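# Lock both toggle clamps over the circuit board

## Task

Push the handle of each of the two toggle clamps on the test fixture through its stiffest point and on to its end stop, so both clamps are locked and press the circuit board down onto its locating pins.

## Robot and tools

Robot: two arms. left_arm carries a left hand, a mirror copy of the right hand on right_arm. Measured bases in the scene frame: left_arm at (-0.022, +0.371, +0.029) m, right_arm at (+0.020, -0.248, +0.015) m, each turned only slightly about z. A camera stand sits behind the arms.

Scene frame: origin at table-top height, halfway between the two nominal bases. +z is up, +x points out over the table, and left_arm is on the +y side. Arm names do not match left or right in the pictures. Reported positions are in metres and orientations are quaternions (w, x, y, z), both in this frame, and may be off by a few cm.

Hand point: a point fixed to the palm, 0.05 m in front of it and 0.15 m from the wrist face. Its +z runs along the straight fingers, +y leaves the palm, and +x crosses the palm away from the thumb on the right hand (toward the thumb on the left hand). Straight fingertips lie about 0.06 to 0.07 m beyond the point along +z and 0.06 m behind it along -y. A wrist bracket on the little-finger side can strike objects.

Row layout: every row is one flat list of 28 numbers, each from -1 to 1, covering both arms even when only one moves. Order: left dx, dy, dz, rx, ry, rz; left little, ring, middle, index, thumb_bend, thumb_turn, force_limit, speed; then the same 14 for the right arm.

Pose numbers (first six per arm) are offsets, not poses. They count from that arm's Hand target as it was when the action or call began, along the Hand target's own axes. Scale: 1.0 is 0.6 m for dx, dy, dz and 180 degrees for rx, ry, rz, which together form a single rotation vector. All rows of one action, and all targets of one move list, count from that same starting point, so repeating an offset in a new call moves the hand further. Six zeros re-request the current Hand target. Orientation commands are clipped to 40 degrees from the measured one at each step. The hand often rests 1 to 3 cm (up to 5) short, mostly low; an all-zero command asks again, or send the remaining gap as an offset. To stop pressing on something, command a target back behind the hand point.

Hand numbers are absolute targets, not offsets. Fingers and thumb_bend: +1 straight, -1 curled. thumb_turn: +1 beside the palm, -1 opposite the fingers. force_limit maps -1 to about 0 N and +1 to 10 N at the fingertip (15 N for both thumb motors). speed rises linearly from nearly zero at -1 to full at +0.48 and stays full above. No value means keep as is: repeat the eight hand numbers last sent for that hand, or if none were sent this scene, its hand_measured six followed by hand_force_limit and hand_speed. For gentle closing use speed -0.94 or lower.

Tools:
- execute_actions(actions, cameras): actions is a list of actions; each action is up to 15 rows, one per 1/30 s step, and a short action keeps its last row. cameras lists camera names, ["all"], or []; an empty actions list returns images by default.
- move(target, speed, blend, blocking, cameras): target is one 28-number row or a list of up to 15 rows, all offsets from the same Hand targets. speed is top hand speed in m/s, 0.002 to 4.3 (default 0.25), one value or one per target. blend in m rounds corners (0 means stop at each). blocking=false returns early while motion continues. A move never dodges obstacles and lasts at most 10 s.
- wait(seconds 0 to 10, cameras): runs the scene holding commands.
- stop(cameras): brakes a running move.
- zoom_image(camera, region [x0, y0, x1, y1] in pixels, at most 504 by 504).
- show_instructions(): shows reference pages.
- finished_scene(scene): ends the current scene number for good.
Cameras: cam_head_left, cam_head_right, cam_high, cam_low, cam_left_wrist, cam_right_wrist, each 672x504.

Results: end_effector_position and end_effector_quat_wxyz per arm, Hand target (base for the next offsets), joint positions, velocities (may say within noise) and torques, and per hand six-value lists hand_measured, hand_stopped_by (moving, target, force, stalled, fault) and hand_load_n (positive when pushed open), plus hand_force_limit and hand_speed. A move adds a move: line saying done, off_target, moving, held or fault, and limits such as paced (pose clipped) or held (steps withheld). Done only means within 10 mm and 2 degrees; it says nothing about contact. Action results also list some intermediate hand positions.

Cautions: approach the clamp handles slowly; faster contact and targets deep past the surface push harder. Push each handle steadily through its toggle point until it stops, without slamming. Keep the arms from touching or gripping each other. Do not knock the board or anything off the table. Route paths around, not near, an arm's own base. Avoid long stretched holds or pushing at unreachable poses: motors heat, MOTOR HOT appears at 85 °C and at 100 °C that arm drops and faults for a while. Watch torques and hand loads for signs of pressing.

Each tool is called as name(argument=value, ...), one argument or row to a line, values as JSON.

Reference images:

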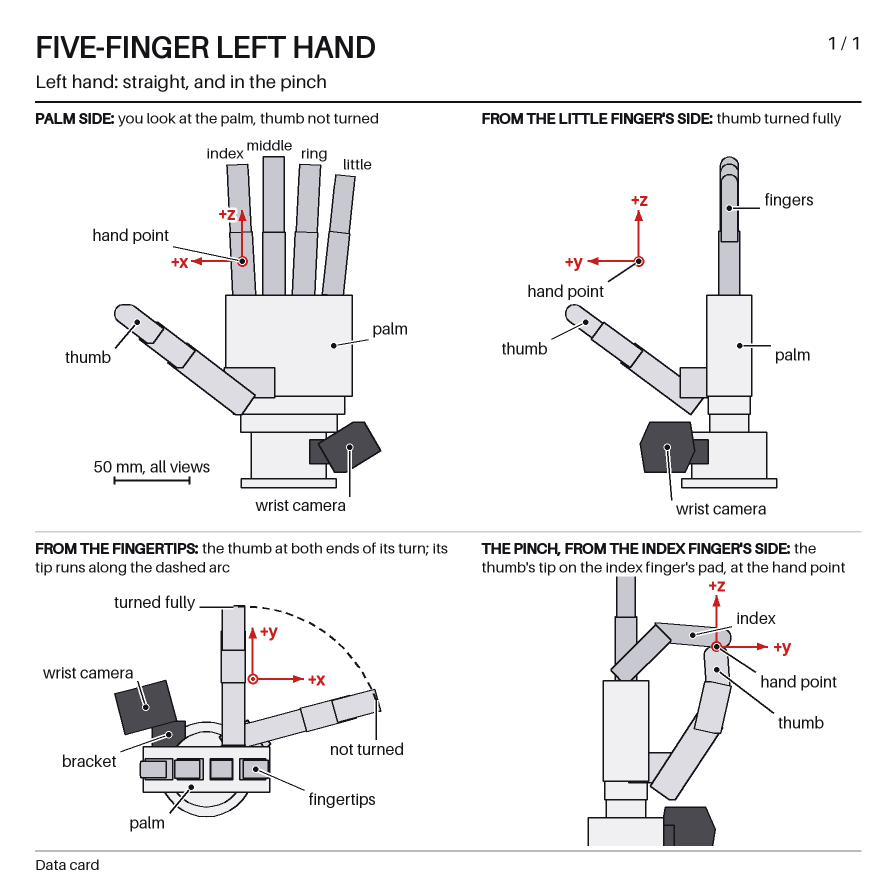

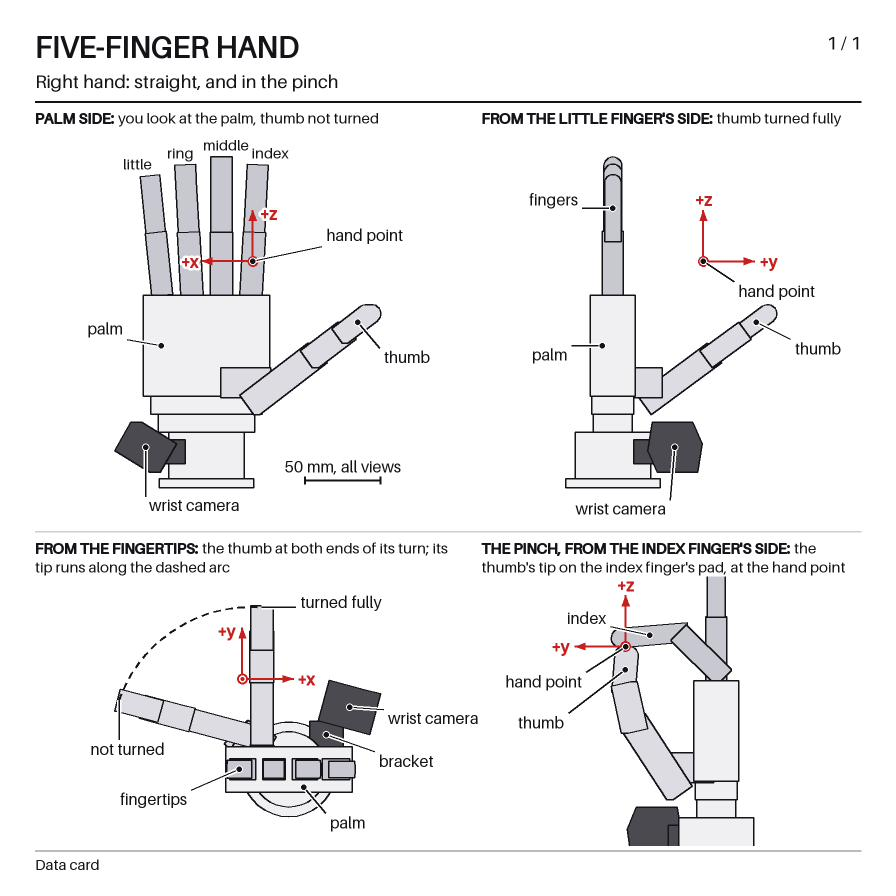

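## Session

execute_actions(
  actions=[],
)

zoom_image(
  camera="cam_high",
  region=[400, 130, 560, 320],
)

zoom_image(
  camera="cam_head_left",
  region=[220, 170, 440, 290],
)

Scene clock: 0.00 s.
left_arm: end_effector_position=(+0.6437, +0.5446, +0.2282) hand_measured=(+1.000, +1.000, +1.000, +1.000, +1.000, +1.000) hand_load_n=(+0.0, +0.0, +0.0, +0.0, +0.0, +0.0) hand_stopped_by=(target, target, target, target, target, target) hand_force_limit=0.00 hand_speed=-0.80 end_effector_quat_wxyz=(+0.649, -0.618, +0.425, -0.125) | right_arm: end_effector_position=(+0.2047, -0.1905, +0.3035) hand_measured=(+1.000, +1.000, +1.000, +1.000, +1.000, +1.000) hand_load_n=(+0.0, +0.0, +0.0, +0.0, +0.0, +0.0) hand_stopped_by=(target, target, target, target, target, target) hand_force_limit=0.00 hand_speed=-0.80 end_effector_quat_wxyz=(-0.370, +0.840, -0.152, +0.367)
Joint positions: left_arm=[0.076 1.686 1.146 0.376 -0.682 0.309] | right_arm=[-0.314 0.265 0.777 -1.181 -0.74 -1.092]
Joint velocities: left_arm=[within noise] | right_arm=[0.005 0.005 0.007 0.007 -0.051 -0.154]
Joint torques (N m): no reading
Heat: left arm: hottest elbow 31 °C; right arm: hottest elbow 32 °C.
Hand target: left_arm +0.6516, +0.5454, +0.2501; +0.659, -0.614, +0.412, -0.137 | right_arm +0.2059, -0.1907, +0.3177; -0.369, +0.836, -0.145, +0.380
camera_calibration:
cam_left_wrist: T_world_to_cam=[[0.496944, -0.383666, 0.778362, -0.287992], [0.0777684, -0.873656, -0.480289, 0.535035], [0.864291, 0.299209, -0.404321, -0.508593], [0, 0, 0, 1]] pos_world=[0.54108, 0.509119, 0.275498]
cam_right_wrist: T_world_to_cam=[[0.209081, -0.800646, -0.561473, -0.0283119], [-0.930874, 0.0129548, -0.365112, 0.303928], [0.299599, 0.598998, -0.742591, 0.393121], [0, 0, 0, 1]] pos_world=[0.171059, -0.262084, 0.386999]

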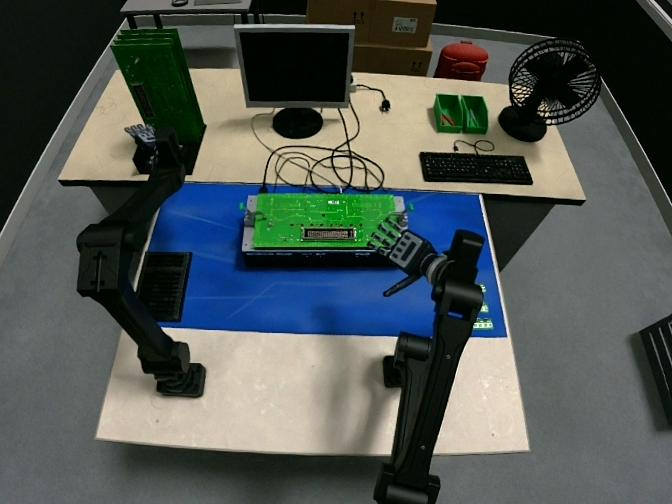

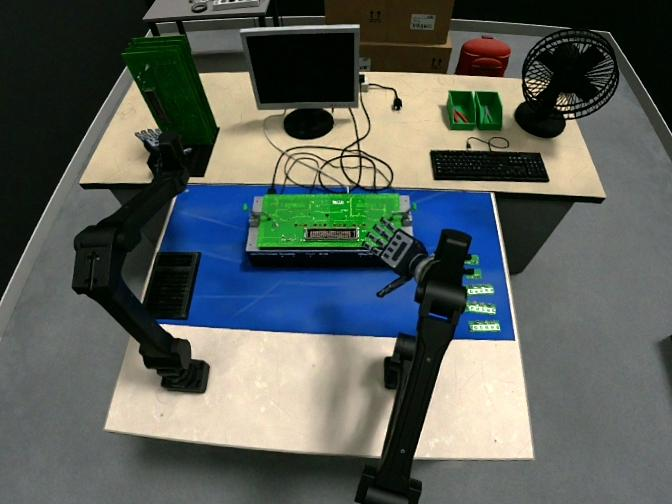

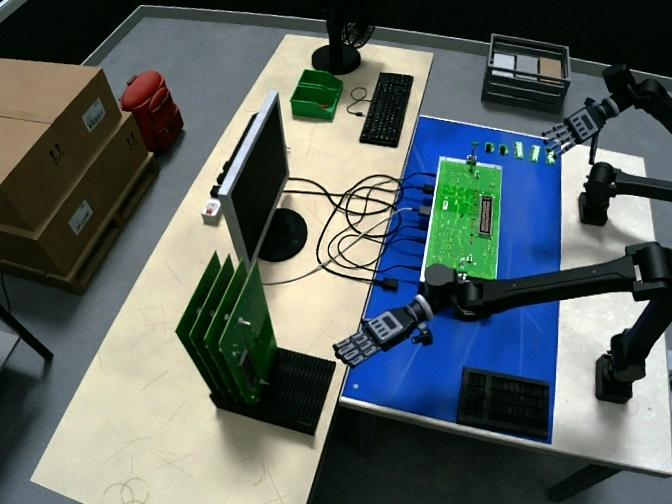

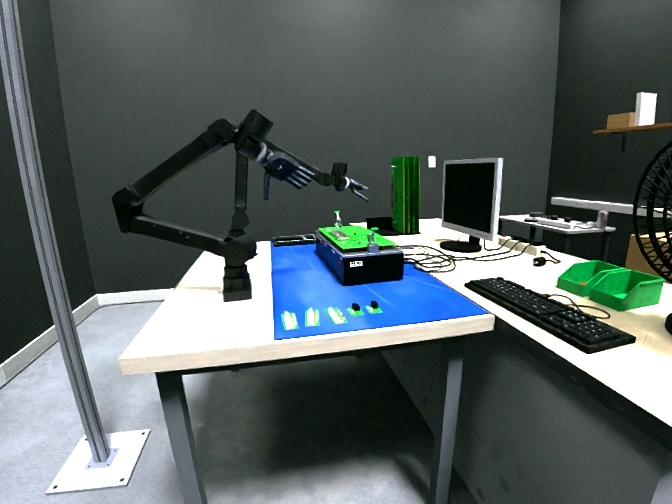

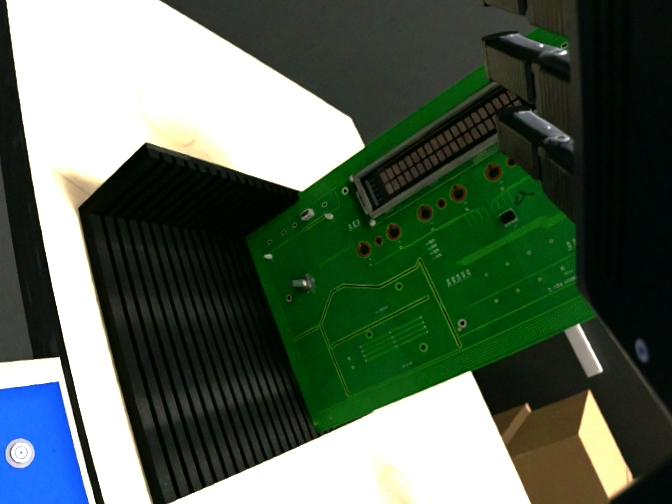

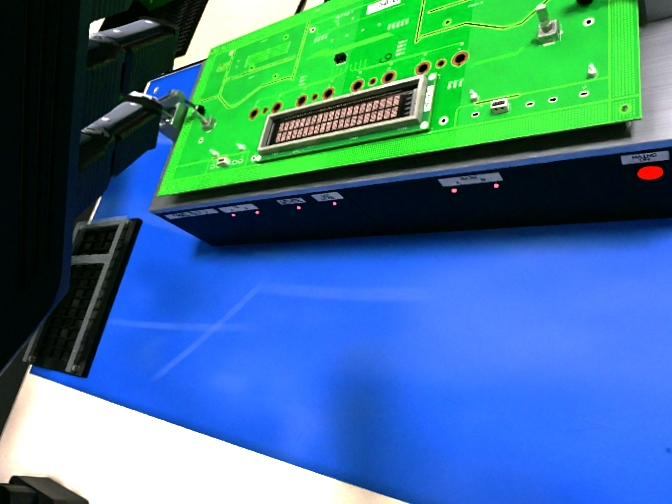

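Scaled by 2.653 from the camera's 672x504 image, which has a finer 960x720 frame.

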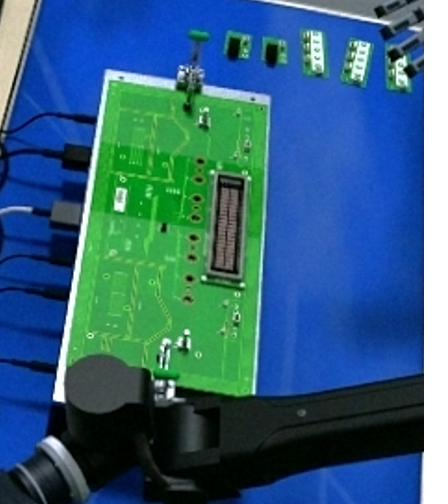

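Scaled by 2.291 from the camera's 672x504 image, which has a finer 960x720 frame.

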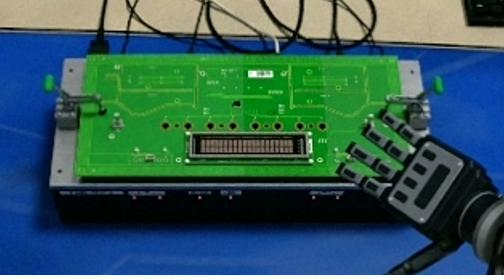

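move(
  target=[
    [-0.0910,-0.0242,-0.2867,0.117,0.0606,0.1841,1,1,1,1,1,-1,0,0,0.2497,0.2185,-0.0698,-0.0529,0.1077,-0.1214,1,1,1,1,1,-1,0,0],
    [-0.0502,0.0417,-0.3858,0.2339,0.1211,0.3682,1,1,1,1,1,-1,0,0,0.3878,0.3458,0.1135,-0.1058,0.2154,-0.2428,1,1,1,1,1,-1,0,0],
    [0.1173,0.0583,-0.3740,0.2339,0.1211,0.3682,1,1,1,1,1,-1,0,0,0.4472,0.3658,0.3172,-0.1058,0.2154,-0.2428,1,1,1,1,1,-1,0,0],
  ],
  speed=[0.35,0.35,0.2],
  blend=[0.04,0.03,0],
  cameras=["cam_head_left","cam_head_right","cam_high","cam_low"],
)

zoom_image(
  camera="cam_head_right",
  region=[380, 160, 480, 260],
)

zoom_image(
  camera="cam_head_left",
  region=[180, 160, 280, 260],
)

zoom_image(
  camera="cam_high",
  region=[420, 90, 560, 190],
)

zoom_image(
  camera="cam_low",
  region=[340, 190, 420, 260],
)

Scene clock: 6.00 s.
left_arm: end_effector_position=(+0.5069, +0.3553, +0.1887) hand_measured=(+1.000, +1.000, +1.000, +1.000, +1.000, -1.000) hand_load_n=(+0.5, +0.0, -0.5, +0.0, +0.0, +0.0) hand_stopped_by=(target, target, target, target, target, target) hand_force_limit=0.00 hand_speed=0.00 end_effector_quat_wxyz=(+0.687, -0.004, +0.726, +0.002) | right_arm: end_effector_position=(+0.5160, -0.3829, +0.1919) hand_measured=(+1.000, +1.000, +1.000, +1.000, +1.000, -1.000) hand_load_n=(+0.0, +0.0, +0.0, +0.0, +0.0, +0.5) hand_stopped_by=(target, target, target, target, target, target) hand_force_limit=0.00 hand_speed=0.00 end_effector_quat_wxyz=(-0.001, +0.726, -0.003, +0.688)
Joint positions: left_arm=[-0.238 1.458 0.517 0.884 -0.23 1.555] | right_arm=[-0.302 1.315 0.446 0.814 -0.237 -1.579]
Joint torques (N m): left_arm=[0.09 -5.25 11.28 1.91 -0.18 0.25] | right_arm=[-0.21 -5.66 11.99 1.96 0.05 0.02]
Heat: left arm: hottest elbow 32 °C; right arm: hottest elbow 33 °C.
Hand target: left_arm +0.5246, +0.3480, +0.2125; +0.707, -0.001, +0.707, +0.000 | right_arm +0.5350, -0.3855, +0.2166; +0.001, +0.707, +0.000, +0.707
Off the commanded pose: left_arm 0.031 m, 3 deg | right_arm 0.031 m, 3 deg.
move: off_target (left_arm, right_arm)
Images, in order (width x height): cam_head_left 672x504, cam_head_right 672x504, cam_high 672x504, cam_low 672x504.

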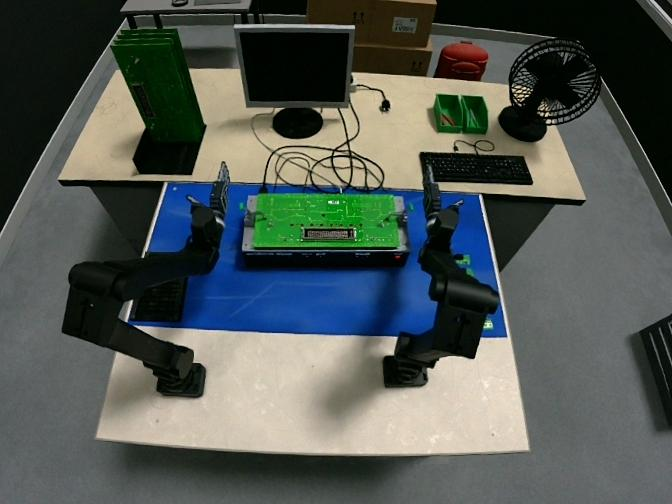

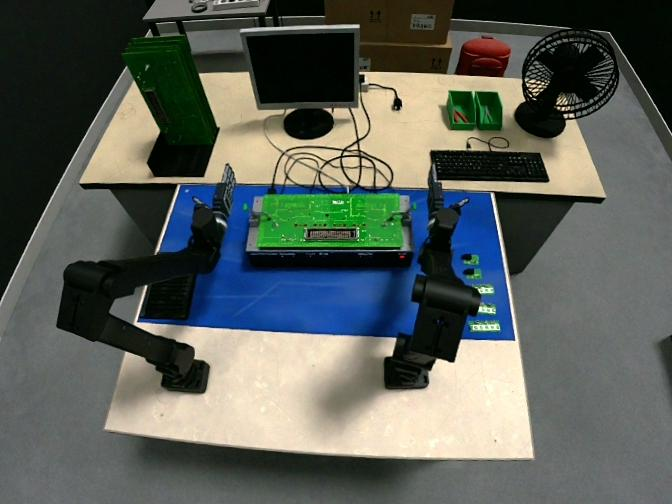

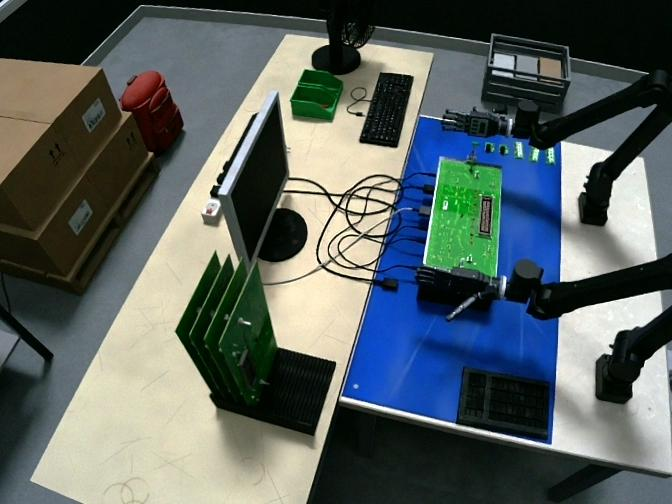

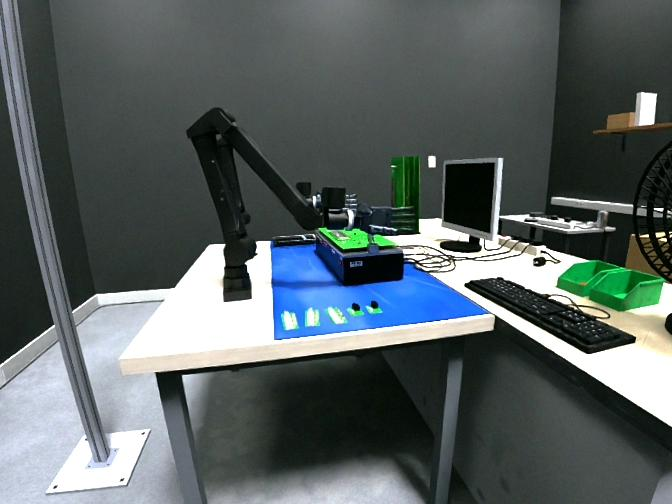

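Scaled by 5.040 from the camera's 672x504 image, which has a finer 960x720 frame.

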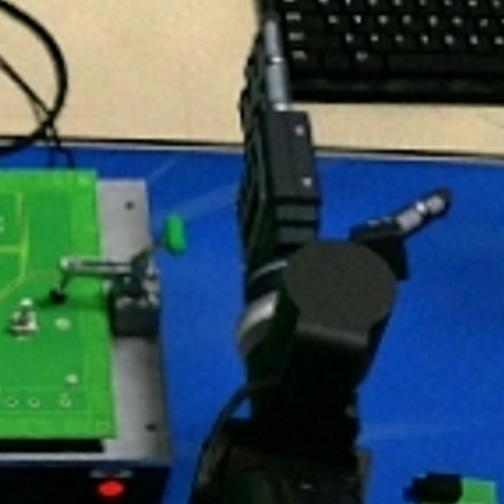

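Scaled by 5.040 from the camera's 672x504 image, which has a finer 960x720 frame.

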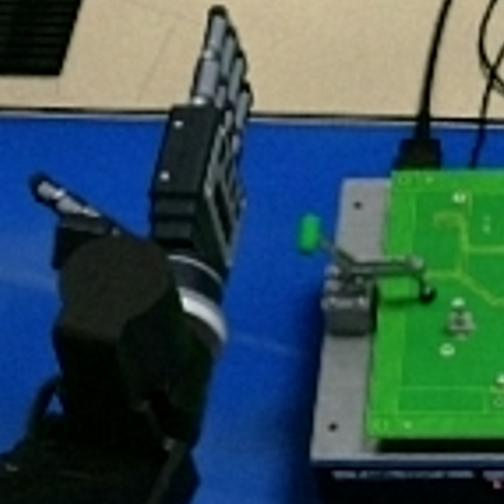

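Scaled by 3.600 from the camera's 672x504 image, which has a finer 960x720 frame.

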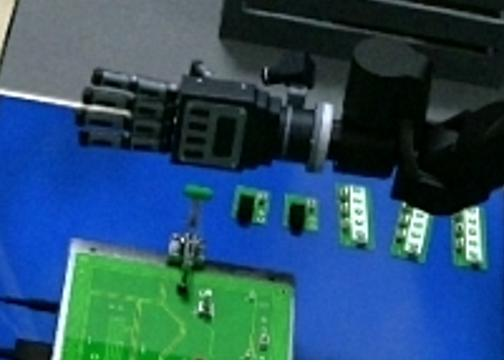

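Scaled by 6.300 from the camera's 672x504 image, which has a finer 960x720 frame.

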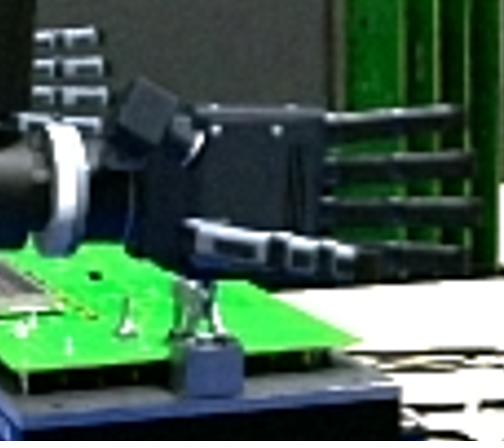

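move(
  target=[
    [0.0158,-0.085,0.0167,0,0,0,1,1,1,1,1,-1,0,0,-0.0193,-0.0925,0.0167,0,0,0,1,1,1,1,1,-1,0,0],
    [0.0575,-0.26,0.0167,0.06,0,0,1,1,1,1,1,-1,0,0,-0.0743,-0.2508,0.0167,0.06,0,0,1,1,1,1,1,-1,0,0],
    [0,0.0367,0,0,0,0,1,1,1,1,1,-1,0,0,0,0.0242,0,0,0,0,1,1,1,1,1,-1,0,0],
  ],
  speed=[0.1,0.08,0.2],
  blend=[0.01,0,0],
  cameras=["cam_head_left","cam_head_right","cam_high","cam_low"],
)

zoom_image(
  camera="cam_head_right",
  region=[380, 160, 480, 260],
)

zoom_image(
  camera="cam_head_left",
  region=[180, 160, 280, 260],
)

zoom_image(
  camera="cam_high",
  region=[420, 90, 560, 190],
)

zoom_image(
  camera="cam_low",
  region=[340, 190, 420, 260],
)

Scene clock: 10.53 s.
left_arm: end_effector_position=(+0.5259, +0.3657, +0.2082) hand_measured=(+1.000, +1.000, +1.000, +1.000, +1.000, -1.000) hand_load_n=(+0.0, +0.0, +0.0, +0.0, -0.5, +0.0) hand_stopped_by=(target, target, target, target, target, target) hand_force_limit=0.00 hand_speed=0.00 end_effector_quat_wxyz=(+0.705, +0.007, +0.709, +0.004) | right_arm: end_effector_position=(+0.5195, -0.3944, +0.1865) hand_measured=(+1.000, +1.000, +1.000, +1.000, +1.000, -1.000) hand_load_n=(+0.0, +0.0, +0.0, +0.0, +0.0, +0.0) hand_stopped_by=(target, target, target, target, target, target) hand_force_limit=0.00 hand_speed=0.00 end_effector_quat_wxyz=(-0.002, +0.726, -0.002, +0.688)
Joint positions: left_arm=[-0.194 1.473 0.557 0.91 -0.174 1.585] | right_arm=[-0.336 1.35 0.457 0.837 -0.274 -1.581]
Joint torques (N m): left_arm=[1.49 -7.06 7.08 1.16 -0.01 -0.01] | right_arm=[-0.67 -8.06 11.7 1.17 -0.17 0.03]
Heat: left arm: hottest elbow 33 °C; right arm: hottest elbow 33 °C.
Hand target: left_arm +0.5246, +0.3700, +0.2127; +0.707, -0.001, +0.707, +0.000 | right_arm +0.5349, -0.4000, +0.2162; +0.000, +0.707, +0.000, +0.707
Off the commanded pose: left_arm 0.006 m, 1 deg | right_arm 0.034 m, 3 deg.
move: off_target (right_arm)
Images, in order (width x height): cam_head_left 672x504, cam_head_right 672x504, cam_high 672x504, cam_low 672x504.

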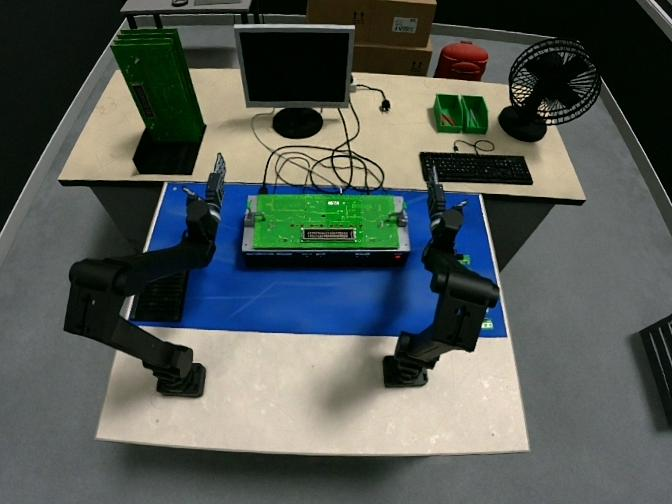

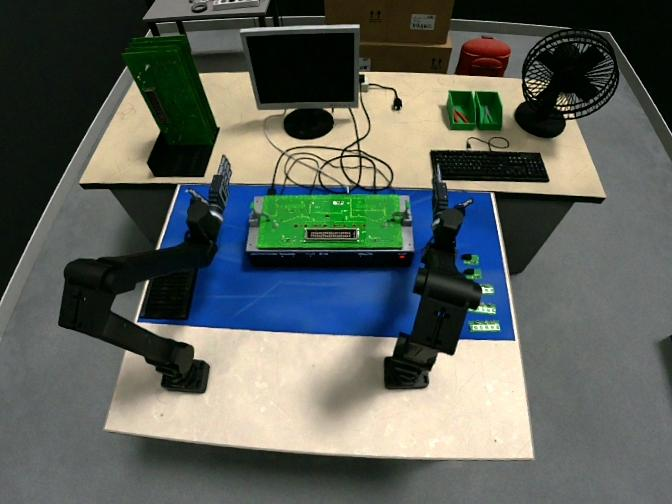

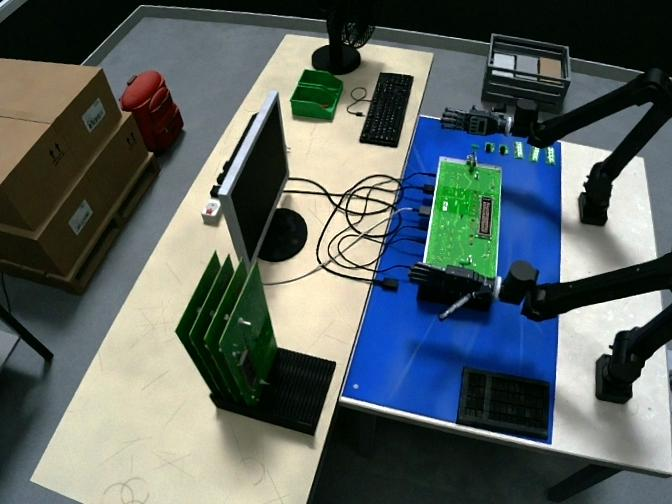

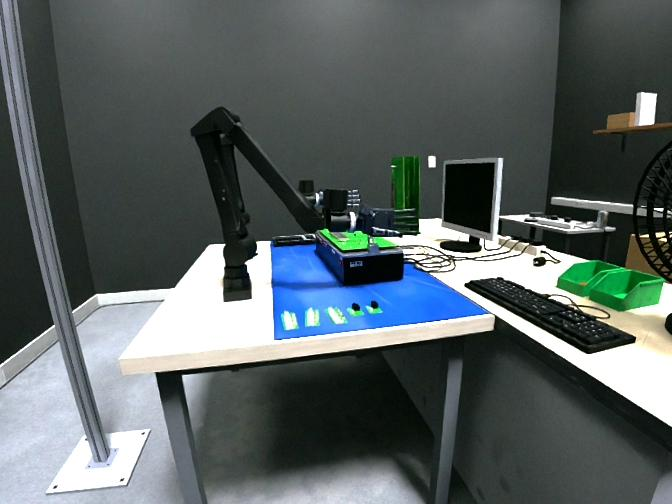

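Scaled by 5.040 from the camera's 672x504 image, which has a finer 960x720 frame.

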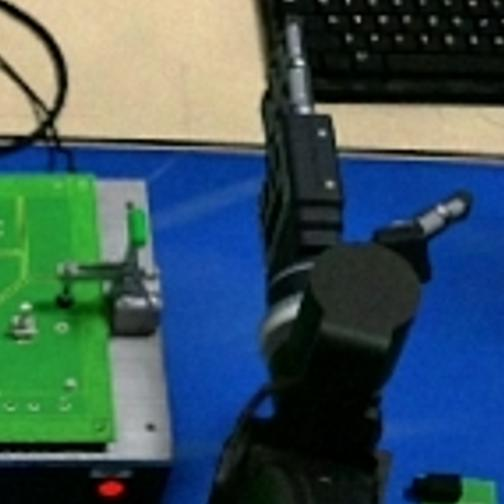

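Scaled by 5.040 from the camera's 672x504 image, which has a finer 960x720 frame.

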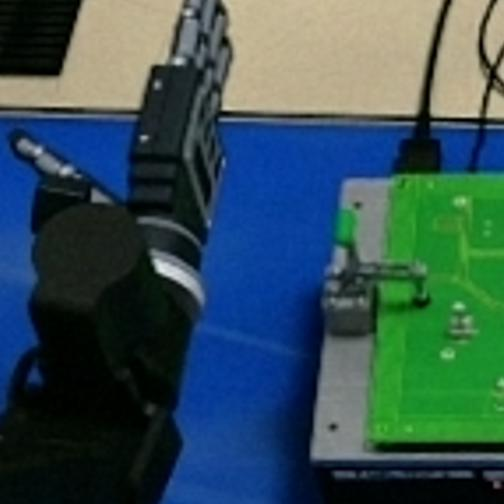

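Scaled by 3.600 from the camera's 672x504 image, which has a finer 960x720 frame.

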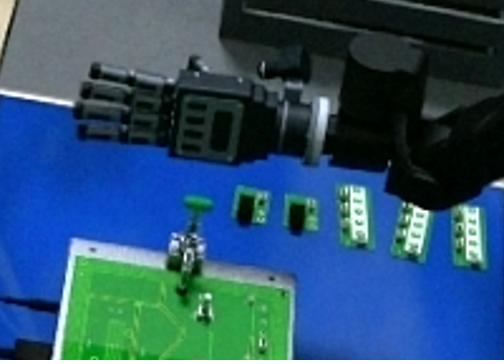

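Scaled by 6.300 from the camera's 672x504 image, which has a finer 960x720 frame.

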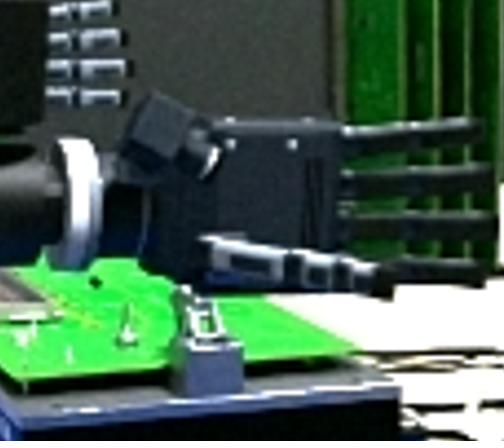

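finished_scene(
  scene=2,
)

The scene is finished: the task was done.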